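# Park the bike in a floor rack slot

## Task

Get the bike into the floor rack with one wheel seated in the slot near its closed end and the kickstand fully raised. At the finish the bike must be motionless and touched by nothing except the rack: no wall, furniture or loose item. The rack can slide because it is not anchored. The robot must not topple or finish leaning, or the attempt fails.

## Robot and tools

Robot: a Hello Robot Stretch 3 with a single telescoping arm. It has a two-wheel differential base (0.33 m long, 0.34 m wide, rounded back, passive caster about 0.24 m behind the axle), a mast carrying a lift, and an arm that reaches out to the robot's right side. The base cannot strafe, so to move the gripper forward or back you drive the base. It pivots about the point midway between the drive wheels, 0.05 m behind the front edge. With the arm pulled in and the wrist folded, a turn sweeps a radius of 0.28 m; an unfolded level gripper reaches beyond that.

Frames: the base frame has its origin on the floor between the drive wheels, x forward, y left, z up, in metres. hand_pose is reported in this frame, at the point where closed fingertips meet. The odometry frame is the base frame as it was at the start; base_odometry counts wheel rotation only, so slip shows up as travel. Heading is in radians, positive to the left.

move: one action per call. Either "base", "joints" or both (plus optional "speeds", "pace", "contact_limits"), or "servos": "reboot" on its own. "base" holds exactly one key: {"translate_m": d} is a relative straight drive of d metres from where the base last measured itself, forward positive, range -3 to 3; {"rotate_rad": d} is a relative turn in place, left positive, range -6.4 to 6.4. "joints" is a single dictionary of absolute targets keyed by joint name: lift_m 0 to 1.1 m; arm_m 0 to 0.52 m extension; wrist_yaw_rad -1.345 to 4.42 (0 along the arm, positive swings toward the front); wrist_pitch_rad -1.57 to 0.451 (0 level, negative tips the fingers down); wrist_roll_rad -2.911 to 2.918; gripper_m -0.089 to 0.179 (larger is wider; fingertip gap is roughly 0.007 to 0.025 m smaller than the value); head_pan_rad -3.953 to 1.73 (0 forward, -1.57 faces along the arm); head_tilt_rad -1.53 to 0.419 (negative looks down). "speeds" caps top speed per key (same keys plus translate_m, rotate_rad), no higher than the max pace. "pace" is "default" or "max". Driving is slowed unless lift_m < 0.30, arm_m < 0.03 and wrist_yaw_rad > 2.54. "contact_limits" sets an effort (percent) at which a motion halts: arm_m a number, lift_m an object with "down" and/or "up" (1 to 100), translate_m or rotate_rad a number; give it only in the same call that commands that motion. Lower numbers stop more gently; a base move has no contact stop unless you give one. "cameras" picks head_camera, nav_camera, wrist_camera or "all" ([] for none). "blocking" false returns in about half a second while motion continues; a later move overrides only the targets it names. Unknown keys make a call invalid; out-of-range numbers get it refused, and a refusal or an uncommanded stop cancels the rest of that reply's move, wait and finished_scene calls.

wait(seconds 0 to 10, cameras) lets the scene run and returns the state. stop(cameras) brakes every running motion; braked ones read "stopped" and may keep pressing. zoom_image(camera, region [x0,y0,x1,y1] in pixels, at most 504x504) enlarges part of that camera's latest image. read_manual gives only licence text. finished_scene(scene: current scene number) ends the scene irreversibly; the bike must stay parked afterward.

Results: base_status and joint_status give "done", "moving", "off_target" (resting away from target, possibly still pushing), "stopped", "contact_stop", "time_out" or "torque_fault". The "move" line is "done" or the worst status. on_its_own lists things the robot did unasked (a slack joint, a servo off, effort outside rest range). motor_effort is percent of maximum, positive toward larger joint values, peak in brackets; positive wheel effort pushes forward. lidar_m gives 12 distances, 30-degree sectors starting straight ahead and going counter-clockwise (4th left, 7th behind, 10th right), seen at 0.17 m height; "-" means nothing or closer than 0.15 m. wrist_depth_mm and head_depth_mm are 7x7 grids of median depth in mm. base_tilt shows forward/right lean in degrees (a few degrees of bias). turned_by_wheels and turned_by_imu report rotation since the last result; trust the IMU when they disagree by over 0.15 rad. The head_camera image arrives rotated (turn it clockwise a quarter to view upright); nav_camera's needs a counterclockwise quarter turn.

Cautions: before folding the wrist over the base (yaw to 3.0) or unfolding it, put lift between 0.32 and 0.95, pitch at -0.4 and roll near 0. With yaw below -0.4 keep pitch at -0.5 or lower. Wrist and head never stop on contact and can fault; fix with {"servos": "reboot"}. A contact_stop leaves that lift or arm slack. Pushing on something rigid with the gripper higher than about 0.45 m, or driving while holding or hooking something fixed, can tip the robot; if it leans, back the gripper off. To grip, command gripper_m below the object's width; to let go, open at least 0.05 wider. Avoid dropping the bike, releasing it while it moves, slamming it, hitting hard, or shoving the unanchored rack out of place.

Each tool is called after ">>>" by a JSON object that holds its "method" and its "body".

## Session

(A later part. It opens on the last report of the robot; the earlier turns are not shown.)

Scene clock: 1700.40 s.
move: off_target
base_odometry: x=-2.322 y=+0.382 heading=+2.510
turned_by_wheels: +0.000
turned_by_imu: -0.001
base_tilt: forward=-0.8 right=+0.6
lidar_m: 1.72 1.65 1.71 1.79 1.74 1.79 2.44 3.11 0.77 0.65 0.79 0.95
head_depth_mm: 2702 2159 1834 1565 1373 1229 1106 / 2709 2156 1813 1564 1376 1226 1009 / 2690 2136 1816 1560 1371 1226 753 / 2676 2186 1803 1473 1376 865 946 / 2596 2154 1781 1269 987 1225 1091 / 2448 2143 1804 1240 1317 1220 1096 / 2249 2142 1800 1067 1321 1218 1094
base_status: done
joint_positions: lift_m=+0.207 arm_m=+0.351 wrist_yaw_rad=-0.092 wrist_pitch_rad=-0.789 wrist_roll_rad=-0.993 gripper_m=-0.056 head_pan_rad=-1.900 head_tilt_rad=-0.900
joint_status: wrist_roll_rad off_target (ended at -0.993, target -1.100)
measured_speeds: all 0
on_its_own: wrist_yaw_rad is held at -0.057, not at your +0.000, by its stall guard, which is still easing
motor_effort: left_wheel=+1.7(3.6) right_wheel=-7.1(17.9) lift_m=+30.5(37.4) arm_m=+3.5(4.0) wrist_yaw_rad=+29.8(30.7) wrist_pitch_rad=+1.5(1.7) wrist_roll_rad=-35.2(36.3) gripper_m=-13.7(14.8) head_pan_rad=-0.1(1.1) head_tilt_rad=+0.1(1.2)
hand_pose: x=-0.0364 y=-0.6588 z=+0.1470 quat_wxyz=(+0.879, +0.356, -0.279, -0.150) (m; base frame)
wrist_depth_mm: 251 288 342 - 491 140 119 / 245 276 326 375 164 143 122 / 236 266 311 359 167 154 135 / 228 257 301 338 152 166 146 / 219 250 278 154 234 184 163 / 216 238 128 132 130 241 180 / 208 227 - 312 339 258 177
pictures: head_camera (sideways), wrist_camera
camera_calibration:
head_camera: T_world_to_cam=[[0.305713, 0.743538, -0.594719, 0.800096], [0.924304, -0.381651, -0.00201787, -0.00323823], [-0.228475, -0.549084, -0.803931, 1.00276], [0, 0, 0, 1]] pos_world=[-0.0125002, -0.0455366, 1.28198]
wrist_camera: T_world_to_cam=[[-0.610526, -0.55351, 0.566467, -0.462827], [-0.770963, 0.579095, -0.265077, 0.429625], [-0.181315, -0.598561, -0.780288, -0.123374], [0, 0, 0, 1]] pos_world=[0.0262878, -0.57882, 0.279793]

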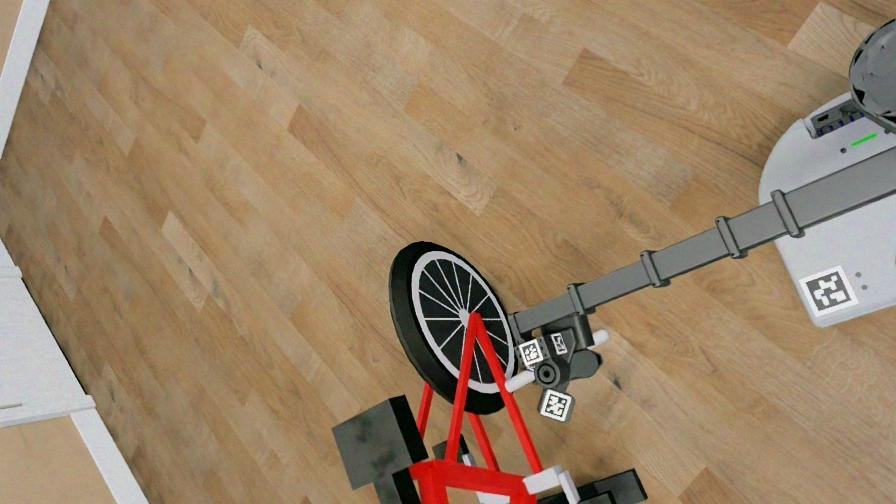

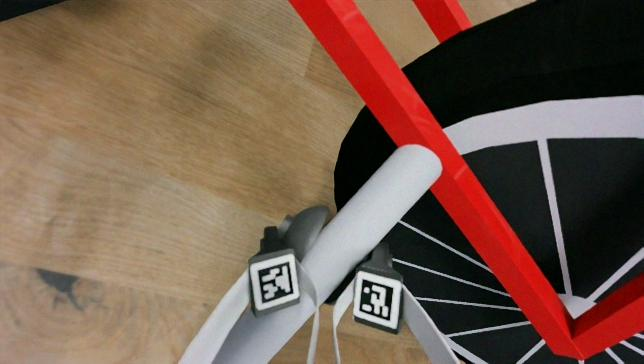

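>>> {"method": "move", "body": {"joints": {"wrist_roll_rad": -1.4, "wrist_yaw_rad": 0.0}, "speeds": {"wrist_roll_rad": 0.3}, "cameras": ["head_camera", "wrist_camera"]}}

Scene clock: 1707.87 s.
move: off_target
base_odometry: x=-2.322 y=+0.382 heading=+2.510
turned_by_wheels: -0.001
turned_by_imu: -0.002
base_tilt: forward=-0.8 right=+0.6
lidar_m: 1.72 1.65 1.71 1.79 1.73 1.78 2.43 3.11 0.77 0.65 0.79 0.95
head_depth_mm: 2700 2157 1809 1567 1372 1223 1105 / 2690 2191 1839 1565 1383 1221 1007 / 2683 2171 1818 1556 1374 1223 749 / 2690 2161 1828 1504 1374 863 950 / 2581 2174 1807 1268 989 1222 1084 / 2452 2136 1801 1223 1304 1222 1099 / 2257 2156 1794 1104 1323 1212 1097
base_status: not commanded
joint_positions: lift_m=+0.207 arm_m=+0.351 wrist_yaw_rad=-0.122 wrist_pitch_rad=-0.770 wrist_roll_rad=-1.327 gripper_m=-0.056 head_pan_rad=-1.900 head_tilt_rad=-0.900
joint_status: wrist_yaw_rad off_target (ended at -0.122, target +0.000); wrist_roll_rad off_target (ended at -1.327, target -1.400)
measured_speeds: all 0
on_its_own: wrist_yaw_rad is held at -0.080, not at your +0.000, by its stall guard, which is still easing
motor_effort: left_wheel=-6.9(8.2) right_wheel=+11.3(13.2) lift_m=+38.7(39.9) arm_m=-0.1(3.4) wrist_yaw_rad=+36.6(59.9) wrist_pitch_rad=-2.1(2.7) wrist_roll_rad=-24.6(44.3) gripper_m=-13.7(15.0) head_pan_rad=-0.6(2.0) head_tilt_rad=+1.1(2.4)
hand_pose: x=-0.0418 y=-0.6621 z=+0.1502 quat_wxyz=(+0.915, +0.365, -0.135, -0.102) (m; base frame)
wrist_depth_mm: 214 246 299 365 - 195 - / 214 245 297 373 - 152 126 / 212 244 293 343 194 148 129 / 210 245 291 276 150 164 137 / 210 241 281 153 224 172 149 / 210 238 128 131 130 186 156 / 207 232 - 354 242 191 153
pictures: head_camera (sideways), wrist_camera
camera_calibration:
head_camera: T_world_to_cam=[[0.305696, 0.743497, -0.594779, 0.800172], [0.924313, -0.38163, -0.00198691, -0.0032769], [-0.228463, -0.549154, -0.803887, 1.0027], [0, 0, 0, 1]] pos_world=[-0.0125001, -0.0455364, 1.28198]
wrist_camera: T_world_to_cam=[[-0.337541, -0.655078, 0.675973, -0.542064], [-0.911344, 0.407179, -0.0604788, 0.277805], [-0.235624, -0.636457, -0.734441, -0.158102], [0, 0, 0, 1]] pos_world=[0.0329541, -0.568836, 0.267105]

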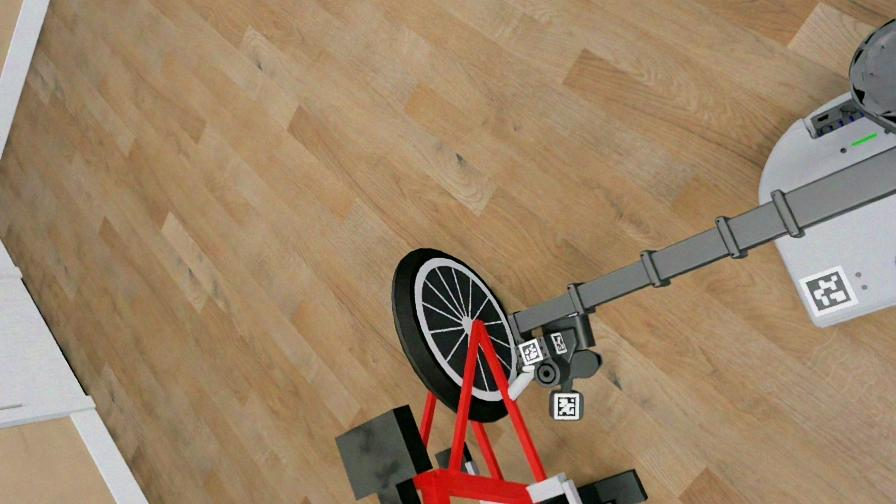

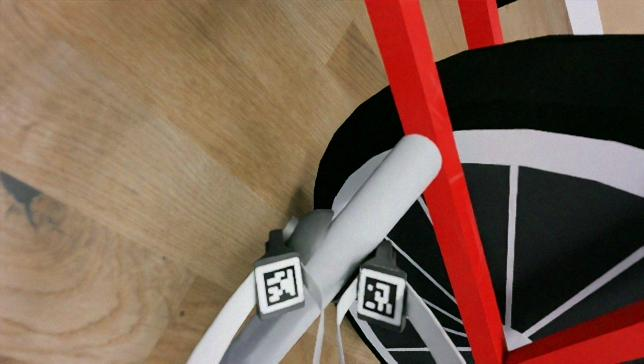

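>>> {"method": "move", "body": {"base": {"translate_m": -0.03}, "joints": {"wrist_roll_rad": -1.6, "wrist_yaw_rad": 0.0}, "speeds": {"wrist_roll_rad": 0.3, "translate_m": 0.03}, "cameras": ["head_camera", "wrist_camera"]}}

Scene clock: 1714.17 s.
move: off_target
base_odometry: x=-2.298 y=+0.365 heading=+2.510
turned_by_wheels: +0.000
turned_by_imu: -0.001
base_tilt: forward=-0.9 right=+0.5
lidar_m: 1.74 1.68 1.74 1.77 1.72 1.76 2.40 3.10 0.77 0.65 0.80 0.95
head_depth_mm: 2699 2181 1825 1573 1382 1221 1105 / 2721 2181 1826 1572 1378 1229 1011 / 2714 2167 1828 1575 1382 1231 757 / 2665 2189 1818 1555 1370 851 951 / 2621 2179 1807 1282 992 1226 1085 / 2460 2147 1807 1206 1305 1219 1099 / 2273 2148 1809 1164 1350 1221 1096
base_status: done
joint_positions: lift_m=+0.207 arm_m=+0.351 wrist_yaw_rad=-0.012 wrist_pitch_rad=-0.702 wrist_roll_rad=-1.555 gripper_m=-0.056 head_pan_rad=-1.900 head_tilt_rad=-0.899
joint_status: wrist_roll_rad off_target (ended at -1.555, target -1.600); the others done
measured_speeds: all 0
on_its_own: wrist_yaw_rad is at rest, and its effort (+10.6) is outside its rest range (-9 to +9); wrist_pitch_rad is at rest, and its effort (-14.7) is outside its rest range (-8 to +12)
motor_effort: left_wheel=-4.4(23.4) right_wheel=-3.1(27.7) lift_m=+17.8(40.3) arm_m=+7.4(7.5) wrist_yaw_rad=+10.6(69.2) wrist_pitch_rad=-14.7(20.3) wrist_roll_rad=-15.1(24.4) gripper_m=-13.1(15.6) head_pan_rad=-1.2(2.0) head_tilt_rad=-0.3(2.3)
hand_pose: x=-0.0235 y=-0.6761 z=+0.1620 quat_wxyz=(+0.939, +0.344, -0.009, -0.009) (m; base frame)
wrist_depth_mm: 205 236 292 374 618 226 - / 208 241 297 369 168 152 134 / 211 242 303 232 162 145 127 / 212 247 307 249 167 150 124 / 215 252 302 156 175 152 131 / 218 255 288 131 128 161 135 / 220 258 114 239 184 154 114
pictures: head_camera (sideways), wrist_camera
camera_calibration:
head_camera: T_world_to_cam=[[0.305357, 0.742553, -0.596132, 0.801921], [0.924326, -0.381599, -0.00185809, -0.00344022], [-0.228863, -0.550453, -0.802885, 1.00144], [0, 0, 0, 1]] pos_world=[-0.012499, -0.0455337, 1.28209]
wrist_camera: T_world_to_cam=[[-0.037791, -0.664626, 0.74622, -0.563724], [-0.983604, 0.156515, 0.0895887, 0.105372], [-0.176338, -0.730599, -0.659644, -0.228395], [0, 0, 0, 1]] pos_world=[0.0420664, -0.558023, 0.260562]

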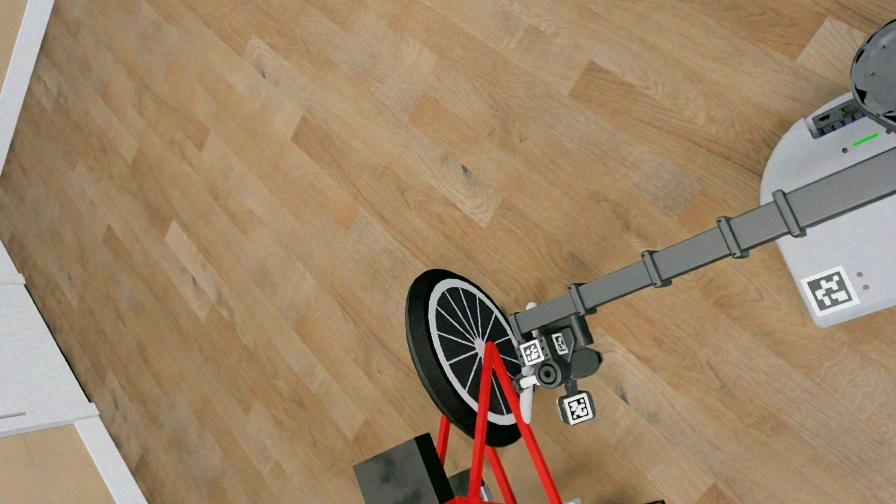

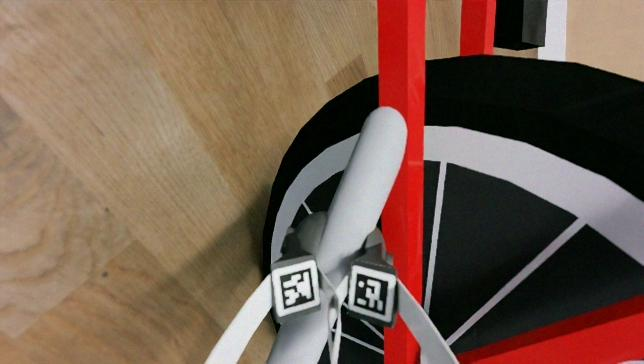

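>>> {"method": "move", "body": {"joints": {"wrist_roll_rad": -1.75}, "base": {"translate_m": -0.01}, "cameras": ["head_camera", "wrist_camera"]}}

Scene clock: 1735.37 s.
move: off_target
base_odometry: x=-2.290 y=+0.359 heading=+2.510
turned_by_wheels: +0.000
turned_by_imu: -0.001
base_tilt: forward=-0.8 right=+0.5
lidar_m: 1.75 1.68 1.74 1.76 1.71 1.76 2.39 3.07 0.77 0.65 0.80 0.95
head_depth_mm: 2734 2180 1819 1567 1369 1228 1109 / 2705 2163 1819 1567 1368 1222 1003 / 2698 2173 1804 1568 1381 1217 758 / 2714 2163 1813 1567 1368 855 951 / 2621 2153 1818 1280 993 1219 1084 / 2468 2151 1822 1207 1301 1217 1096 / 2280 2152 1796 1206 1346 1217 1099
base_status: done
joint_positions: lift_m=+0.207 arm_m=+0.351 wrist_yaw_rad=-0.019 wrist_pitch_rad=-0.705 wrist_roll_rad=-1.676 gripper_m=-0.056 head_pan_rad=-1.900 head_tilt_rad=-0.899
joint_status: wrist_roll_rad off_target (ended at -1.676, target -1.750)
measured_speeds: all 0
on_its_own: wrist_yaw_rad is at rest, and its effort (+16.4) is outside its rest range (-9 to +9); wrist_pitch_rad is at rest, and its effort (-14.0) is outside its rest range (-8 to +12)
motor_effort: left_wheel=-2.7(8.0) right_wheel=-4.1(10.3) lift_m=+13.1(15.9) arm_m=+13.6(17.6) wrist_yaw_rad=+16.4(17.3) wrist_pitch_rad=-14.0(14.6) wrist_roll_rad=-25.1(27.5) gripper_m=-14.4(14.6) head_pan_rad=-1.2(2.1) head_tilt_rad=-2.8(4.5)
hand_pose: x=-0.0247 y=-0.6756 z=+0.1614 quat_wxyz=(+0.937, +0.346, +0.046, +0.009) (m; base frame)
wrist_depth_mm: 197 227 279 360 - 222 - / 199 232 285 359 216 167 - / 207 240 295 241 164 152 132 / 210 246 299 249 154 155 128 / 216 255 306 157 174 154 134 / 221 259 297 130 176 161 134 / 225 263 - 235 180 157 123
pictures: head_camera (sideways), wrist_camera
camera_calibration:
head_camera: T_world_to_cam=[[0.305357, 0.742553, -0.596132, 0.801921], [0.924326, -0.381599, -0.00185809, -0.00344022], [-0.228863, -0.550453, -0.802885, 1.00144], [0, 0, 0, 1]] pos_world=[-0.012499, -0.0455337, 1.28209]
wrist_camera: T_world_to_cam=[[0.0783752, -0.666762, 0.741138, -0.560829], [-0.979785, 0.0857405, 0.180748, 0.0417614], [-0.184062, -0.740322, -0.646564, -0.23751], [0, 0, 0, 1]] pos_world=[0.0411557, -0.553355, 0.254538]

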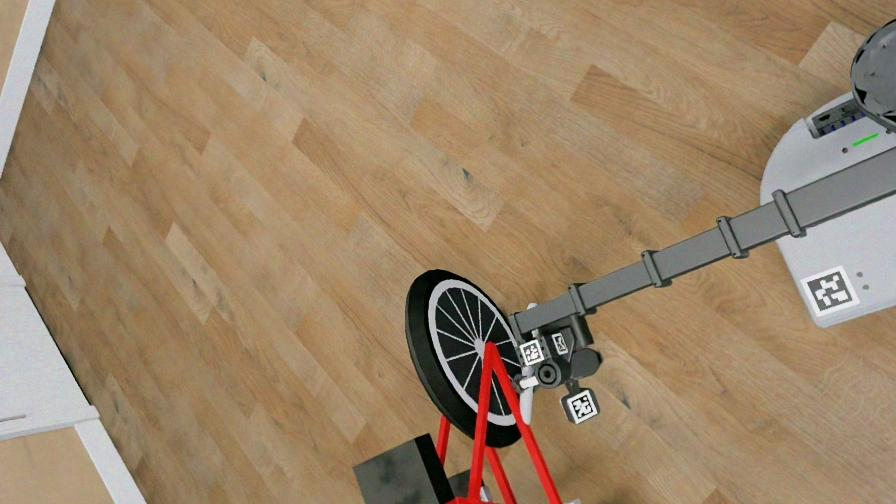

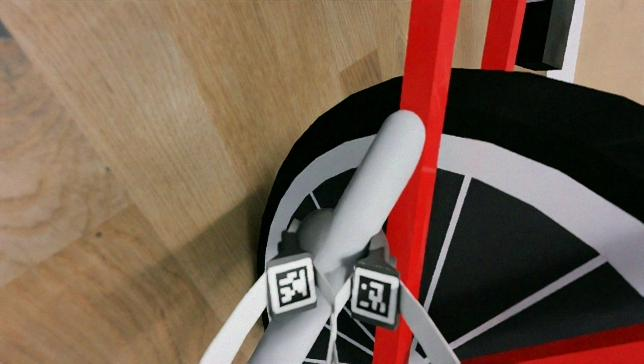

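>>> {"method": "move", "body": {"joints": {"gripper_m": 0.0}, "cameras": []}}

>>> {"method": "move", "body": {"joints": {"gripper_m": 0.1}, "cameras": ["wrist_camera"]}}

>>> {"method": "move", "body": {"joints": {"arm_m": 0.24}, "cameras": ["wrist_camera", "head_camera"]}}

Scene clock: 1742.13 s.
move: done
base_odometry: x=-2.290 y=+0.359 heading=+2.510
turned_by_wheels: +0.000
turned_by_imu: -0.001
base_tilt: forward=-0.9 right=+0.5
lidar_m: 1.75 1.69 1.75 1.77 1.71 1.76 2.39 3.09 0.77 0.65 0.80 0.95
head_depth_mm: 2703 2171 1813 1570 1375 1221 1103 / 2694 2168 1819 1573 1376 1225 1009 / 2731 2162 1827 1574 1372 1226 750 / 2668 2188 1822 1559 1369 863 953 / 2620 2149 1794 1280 986 1223 1088 / 2478 2132 1810 1208 1303 1217 1098 / 2289 2147 1817 1228 1344 1219 1093
base_status: not commanded
joint_positions: lift_m=+0.207 arm_m=+0.351 wrist_yaw_rad=-0.019 wrist_pitch_rad=-0.728 wrist_roll_rad=-1.621 gripper_m=+0.000 head_pan_rad=-1.900 head_tilt_rad=-0.900
joint_status: all done
measured_speeds: all 0
on_its_own: wrist_roll_rad is held at -1.659, not at your -1.750, by its stall guard, which is not easing now; wrist_yaw_rad is at rest, and its effort (+16.5) is outside its rest range (-9 to +9); wrist_pitch_rad is at rest, and its effort (-9.8) is outside its rest range (-8 to +12)
motor_effort: left_wheel=-2.6(3.2) right_wheel=-0.4(4.9) lift_m=+21.1(22.7) arm_m=-4.3(9.4) wrist_yaw_rad=+16.5(16.8) wrist_pitch_rad=-9.8(14.4) wrist_roll_rad=-12.4(13.7) gripper_m=-5.8(88.5) head_pan_rad=-2.6(2.6) head_tilt_rad=-5.6(6.2)
hand_pose: x=-0.0246 y=-0.6713 z=+0.1574 quat_wxyz=(+0.934, +0.356, +0.021, +0.000) (m; base frame)
wrist_depth_mm: 198 227 277 351 - 221 - / 202 233 283 360 209 155 139 / 206 238 293 252 153 152 130 / 208 242 298 258 151 157 129 / 213 248 298 157 175 158 135 / 216 254 283 132 128 163 136 / 221 253 329 245 189 161 120
pictures: none
No camera images: "cameras" was empty.

Scene clock: 1743.67 s.
move: done
base_odometry: x=-2.289 y=+0.359 heading=+2.510
turned_by_wheels: +0.000
turned_by_imu: +0.000
base_tilt: forward=-0.8 right=+0.5
lidar_m: 1.76 1.69 1.74 1.78 1.71 1.76 2.40 3.07 0.77 0.65 0.80 0.95
head_depth_mm: 2734 2164 1823 1565 1372 1232 1104 / 2709 2173 1825 1564 1376 1234 1010 / 2685 2171 1817 1570 1378 1225 751 / 2665 2152 1812 1551 1376 863 948 / 2600 2163 1802 1294 991 1218 1090 / 2445 2138 1817 1216 1302 1219 1103 / 2282 2146 1789 1227 1345 1225 1100
base_status: not commanded
joint_positions: lift_m=+0.207 arm_m=+0.351 wrist_yaw_rad=-0.010 wrist_pitch_rad=-0.828 wrist_roll_rad=-1.640 gripper_m=+0.100 head_pan_rad=-1.900 head_tilt_rad=-0.900
joint_status: all done
measured_speeds: all 0
on_its_own: wrist_roll_rad is held at -1.659, not at your -1.750, by its stall guard, which is not easing now
motor_effort: left_wheel=-2.9(3.0) right_wheel=+2.2(4.2) lift_m=+25.0(25.0) arm_m=+3.8(4.0) wrist_yaw_rad=+9.2(18.9) wrist_pitch_rad=+8.7(9.8) wrist_roll_rad=-6.5(12.9) gripper_m=+6.0(95.4) head_pan_rad=-2.4(3.1) head_tilt_rad=-5.2(6.7)
hand_pose: x=-0.0229 y=-0.6516 z=+0.1407 quat_wxyz=(+0.915, +0.403, +0.030, +0.009) (m; base frame)
wrist_depth_mm: 188 213 251 311 394 - 202 / 192 219 259 319 378 162 144 / 196 226 266 323 215 147 139 / 201 231 273 315 234 155 140 / 204 233 286 313 152 165 146 / 210 225 301 334 127 169 149 / 212 255 308 347 246 121 149
pictures: wrist_camera
camera_calibration:
wrist_camera: T_world_to_cam=[[0.0473013, -0.753496, 0.655749, -0.574819], [-0.983212, 0.080698, 0.163649, 0.0442267], [-0.176227, -0.652481, -0.737029, -0.162656], [0, 0, 0, 1]] pos_world=[0.0420096, -0.542823, 0.249817]

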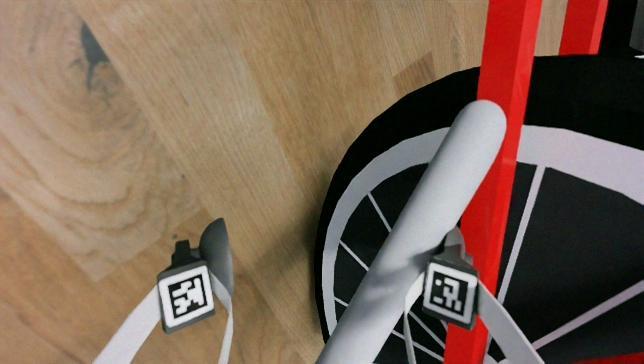

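Scene clock: 1745.73 s.
move: done
base_odometry: x=-2.289 y=+0.359 heading=+2.510
turned_by_wheels: +0.000
turned_by_imu: +0.000
base_tilt: forward=-0.8 right=+0.5
lidar_m: 1.76 1.68 1.75 1.77 1.71 1.76 2.40 3.09 0.77 0.72 0.80 0.95
head_depth_mm: 2702 2171 1824 1583 1378 1222 1107 / 2717 2158 1822 1549 1373 1223 1008 / 2678 2166 1816 1570 1361 1227 750 / 2681 2152 1821 1562 1376 1174 950 / 2599 2153 1805 1261 1362 1200 1070 / 2478 2121 1810 1219 1341 1200 1100 / 2292 2134 1794 1204 1341 1213 1099
base_status: not commanded
joint_positions: lift_m=+0.207 arm_m=+0.240 wrist_yaw_rad=-0.002 wrist_pitch_rad=-0.786 wrist_roll_rad=-1.655 gripper_m=+0.100 head_pan_rad=-1.900 head_tilt_rad=-0.902
joint_status: all done
measured_speeds: all 0
on_its_own: wrist_roll_rad is held at -1.659, not at your -1.750, by its stall guard, which is not easing now
motor_effort: left_wheel=-1.5(3.2) right_wheel=+0.9(4.3) lift_m=+30.6(31.8) arm_m=-12.2(19.1) wrist_yaw_rad=+2.4(14.6) wrist_pitch_rad=+1.1(9.9) wrist_roll_rad=-1.7(6.6) gripper_m=+0.5(6.8) head_pan_rad=-2.2(2.8) head_tilt_rad=-3.2(6.3)
hand_pose: x=-0.0217 y=-0.5490 z=+0.1474 quat_wxyz=(+0.923, +0.383, +0.039, +0.015) (m; base frame)
wrist_depth_mm: 190 216 259 323 421 575 277 / 195 222 268 332 441 574 274 / 199 229 275 345 413 268 221 / 203 234 282 357 346 273 220 / 208 237 295 372 316 248 227 / 213 228 310 388 128 233 216 / 214 262 327 403 392 120 227
pictures: head_camera (sideways), wrist_camera
camera_calibration:
head_camera: T_world_to_cam=[[0.30618, 0.744322, -0.593497, 0.798437], [0.924223, -0.381847, -0.0020859, -0.00312202], [-0.228178, -0.547886, -0.804833, 1.00394], [0, 0, 0, 1]] pos_world=[-0.0125022, -0.0454389, 1.28187]
wrist_camera: T_world_to_cam=[[0.0686544, -0.724586, 0.685756, -0.490017], [-0.982851, 0.0687937, 0.171087, 0.0284313], [-0.171143, -0.685742, -0.707438, -0.113063], [0, 0, 0, 1]] pos_world=[0.0422356, -0.434548, 0.251183]

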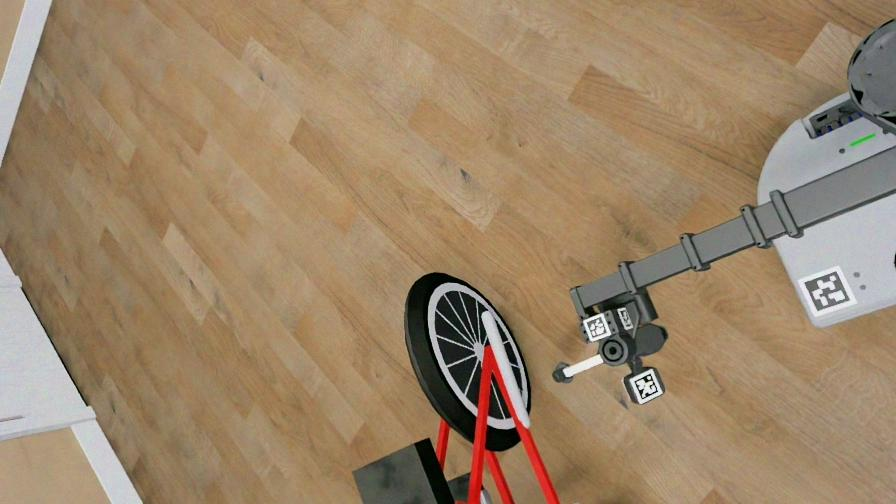

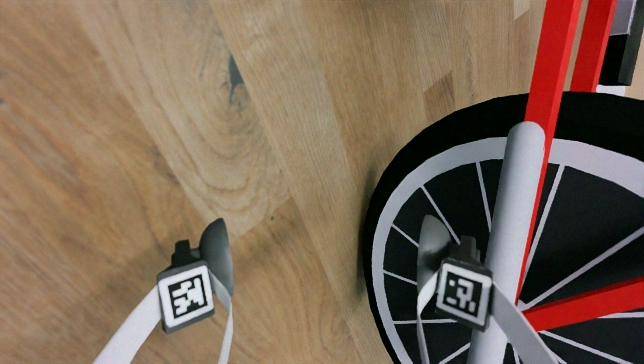

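>>> {"method": "zoom_image", "body": {"camera": "head_camera", "region": [380, 240, 600, 504]}}

>>> {"method": "move", "body": {"joints": {"arm_m": 0.02, "lift_m": 0.4}, "pace": "max", "cameras": []}}

>>> {"method": "move", "body": {"base": {"translate_m": 0.3}, "joints": {"head_pan_rad": -0.95, "head_tilt_rad": -0.85}, "cameras": ["head_camera", "wrist_camera"]}}

Scaled by 1.909 from the camera's 896x504 image, which has a finer 1280x720 frame.

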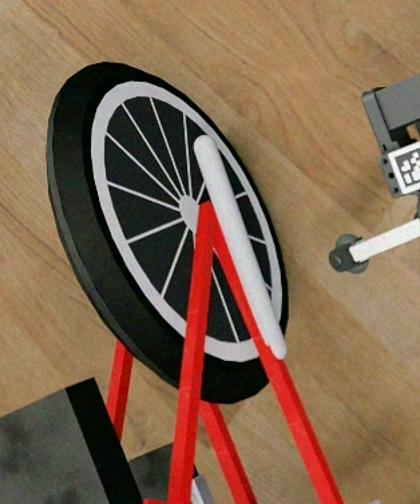

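Scene clock: 1754.67 s.
move: done
base_odometry: x=-2.289 y=+0.359 heading=+2.510
turned_by_wheels: +0.000
turned_by_imu: -0.001
base_tilt: forward=-0.8 right=+0.5
lidar_m: 1.75 1.69 1.74 1.77 1.72 1.76 2.40 3.07 0.77 0.72 0.80 0.95
head_depth_mm: 2722 2169 1828 1569 1373 1228 1106 / 2689 2171 1830 1568 1372 1220 1011 / 2677 2155 1800 1562 1373 1236 579 / 2678 2170 1812 1562 1364 628 952 / 2602 2148 1806 1268 1381 871 1063 / 2464 2133 1806 1217 1340 1222 1102 / 2279 2138 1809 1161 1339 1219 1097
base_status: not commanded
joint_positions: lift_m=+0.400 arm_m=+0.020 wrist_yaw_rad=-0.002 wrist_pitch_rad=-0.788 wrist_roll_rad=-1.655 gripper_m=+0.100 head_pan_rad=-1.900 head_tilt_rad=-0.901
joint_status: all done
measured_speeds: all 0
on_its_own: wrist_roll_rad is held at -1.659, not at your -1.750, by its stall guard, which is not easing now
motor_effort: left_wheel=-0.9(2.1) right_wheel=+1.2(2.2) lift_m=+33.0(35.8) arm_m=-12.5(13.9) wrist_yaw_rad=+2.0(2.4) wrist_pitch_rad=+1.4(1.4) wrist_roll_rad=-1.3(1.9) gripper_m=+1.2(2.0) head_pan_rad=-0.8(2.4) head_tilt_rad=+1.7(2.1)
hand_pose: x=-0.0216 y=-0.3287 z=+0.3401 quat_wxyz=(+0.922, +0.384, +0.039, +0.015) (m; base frame)
wrist_depth_mm: 329 379 461 561 665 467 - / 333 388 465 591 754 - - / 344 396 477 600 694 - - / 350 405 486 614 - 443 - / 355 409 525 647 519 446 - / 370 395 551 672 128 126 - / 366 445 554 716 - - -
pictures: none
No camera images: "cameras" was empty.

Scene clock: 1758.80 s.
move: done
base_odometry: x=-2.532 y=+0.536 heading=+2.510
turned_by_wheels: +0.000
turned_by_imu: +0.001
base_tilt: forward=-0.8 right=+0.5
lidar_m: 1.49 1.43 1.48 1.92 1.87 1.92 2.62 3.34 0.76 0.68 0.70 1.99
head_depth_mm: 1729 2006 1946 959 1220 1245 1113 / 1715 2019 1921 1085 1276 1239 587 / 1712 2004 1923 1626 1331 1247 720 / 1716 2026 1921 1336 1385 1240 1113 / 1728 2036 1925 1623 1399 1241 1109 / 1729 2053 1905 1625 1409 1239 1108 / 1735 2041 1904 1618 1399 1238 1107
base_status: done
joint_positions: lift_m=+0.400 arm_m=+0.020 wrist_yaw_rad=-0.002 wrist_pitch_rad=-0.788 wrist_roll_rad=-1.655 gripper_m=+0.100 head_pan_rad=-0.950 head_tilt_rad=-0.849
joint_status: all done
measured_speeds: all 0
on_its_own: wrist_roll_rad is held at -1.659, not at your -1.750, by its stall guard, which is not easing now
motor_effort: left_wheel=+7.8(11.6) right_wheel=-0.3(9.8) lift_m=+32.6(33.7) arm_m=-11.5(13.4) wrist_yaw_rad=+1.3(2.1) wrist_pitch_rad=+1.3(1.5) wrist_roll_rad=-1.7(1.8) gripper_m=-0.8(1.7) head_pan_rad=-3.2(4.6) head_tilt_rad=+0.6(4.0)
hand_pose: x=-0.0216 y=-0.3287 z=+0.3401 quat_wxyz=(+0.922, +0.384, +0.039, +0.015) (m; base frame)
wrist_depth_mm: 329 379 455 546 487 - 343 / 336 384 464 560 502 - 380 / 343 397 478 577 551 458 - / 351 410 491 622 501 - - / 359 410 518 645 505 - - / 366 397 541 671 128 426 417 / 365 446 548 694 - 121 382
pictures: head_camera (sideways), wrist_camera
camera_calibration:
head_camera: T_world_to_cam=[[-0.408983, 0.655611, -0.63475, 0.856624], [0.847931, 0.530105, 0.00118747, -0.00692087], [0.337263, -0.537738, -0.772717, 0.958674], [0, 0, 0, 1]] pos_world=[0.0328882, -0.0424282, 1.28453]
wrist_camera: T_world_to_cam=[[0.0693375, -0.725554, 0.684664, -0.462499], [-0.982855, 0.0678525, 0.171441, -0.0199828], [-0.170846, -0.684812, -0.708409, 0.175043], [0, 0, 0, 1]] pos_world=[0.0423337, -0.214341, 0.444084]

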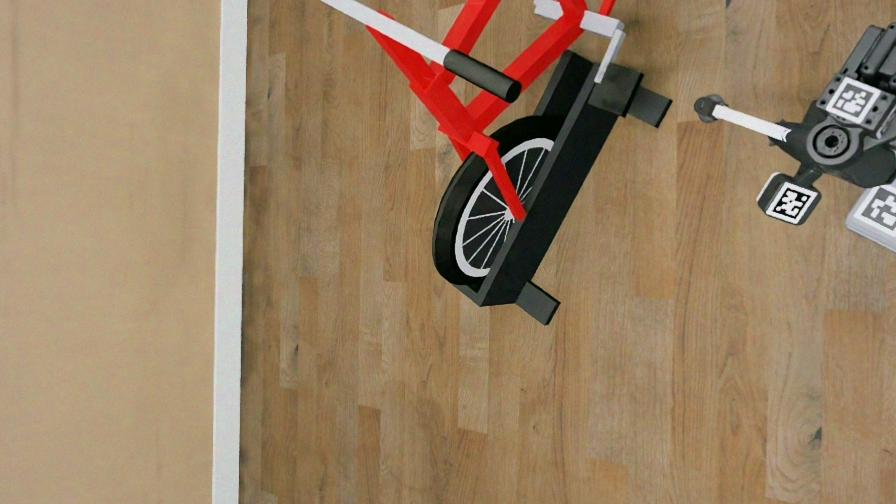

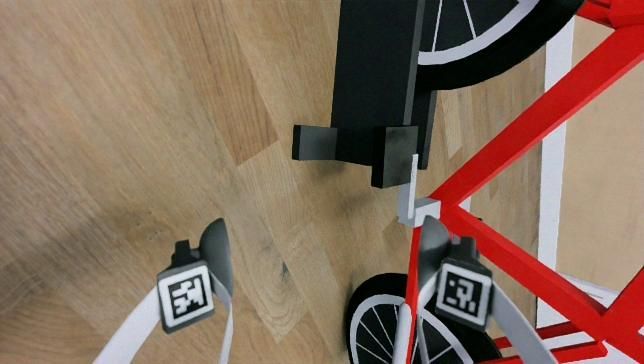

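>>> {"method": "zoom_image", "body": {"camera": "head_camera", "region": [400, 90, 620, 340]}}

>>> {"method": "zoom_image", "body": {"camera": "wrist_camera", "region": [300, 150, 560, 364]}}

Scaled by 2.016 from the camera's 896x504 image, which has a finer 1280x720 frame.

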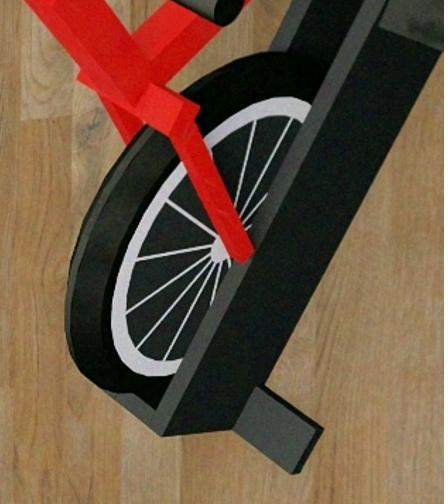

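Scaled by 1.938.

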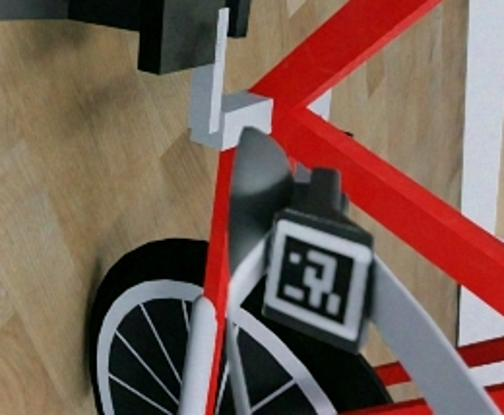

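>>> {"method": "zoom_image", "body": {"camera": "head_camera", "region": [430, 240, 530, 320]}}

>>> {"method": "move", "body": {"joints": {"head_tilt_rad": -0.5, "head_pan_rad": -1.5}, "cameras": ["head_camera"]}}

Scaled by 5.040 from the camera's 896x504 image, which has a finer 1280x720 frame.

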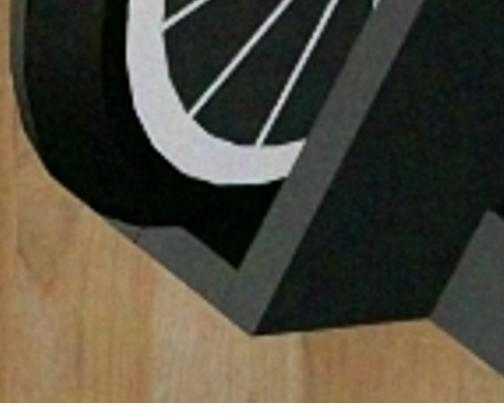

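Scene clock: 1781.20 s.
move: done
base_odometry: x=-2.532 y=+0.536 heading=+2.510
turned_by_wheels: +0.000
turned_by_imu: -0.001
base_tilt: forward=-0.8 right=+0.5
lidar_m: 1.48 1.43 1.48 1.93 1.87 1.91 2.62 3.34 0.76 0.69 0.70 1.99
head_depth_mm: 2262 2560 2911 2417 1843 1124 1213 / 2139 2380 2698 2450 1854 1118 1219 / 2003 2242 2499 2442 1849 1073 1221 / 1903 2073 2305 2448 1864 1464 1165 / 1780 1961 2146 2342 1806 956 1171 / 1690 1830 2031 2200 1872 1451 1135 / 1603 1749 1885 2099 1869 1513 1130
base_status: not commanded
joint_positions: lift_m=+0.400 arm_m=+0.020 wrist_yaw_rad=-0.002 wrist_pitch_rad=-0.788 wrist_roll_rad=-1.655 gripper_m=+0.100 head_pan_rad=-1.518 head_tilt_rad=-0.496
joint_status: all done
measured_speeds: all 0
on_its_own: wrist_roll_rad is held at -1.659, not at your -1.750, by its stall guard, which is not easing now
motor_effort: left_wheel=+7.0(8.4) right_wheel=-0.4(1.7) lift_m=+28.7(30.7) arm_m=-12.2(12.4) wrist_yaw_rad=+1.7(2.2) wrist_pitch_rad=+1.3(1.4) wrist_roll_rad=-1.5(1.8) gripper_m=-1.3(1.8) head_pan_rad=+0.3(4.8) head_tilt_rad=+2.1(4.4)
hand_pose: x=-0.0216 y=-0.3287 z=+0.3401 quat_wxyz=(+0.922, +0.384, +0.039, +0.015) (m; base frame)
wrist_depth_mm: 330 372 455 551 482 - 343 / 339 388 460 563 500 - 380 / 344 397 485 570 539 458 - / 353 408 488 620 499 - - / 355 413 514 648 508 - - / 369 393 538 668 127 421 422 / 365 450 558 705 - 120 378
pictures: head_camera (sideways)
camera_calibration:
head_camera: T_world_to_cam=[[0.0226388, 0.505409, -0.862583, 1.15096], [0.999723, -0.00589144, 0.0227861, -0.035941], [0.00643444, -0.86286, -0.505402, 0.613], [0, 0, 0, 1]] pos_world=[0.00593031, -0.0529859, 1.30343]

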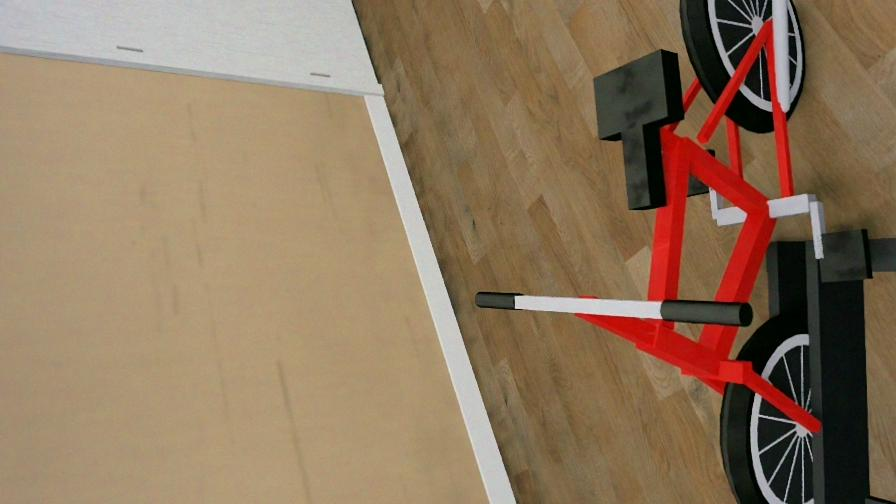

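>>> {"method": "finished_scene", "body": {"scene": 2}}

The scene is finished: the task was done.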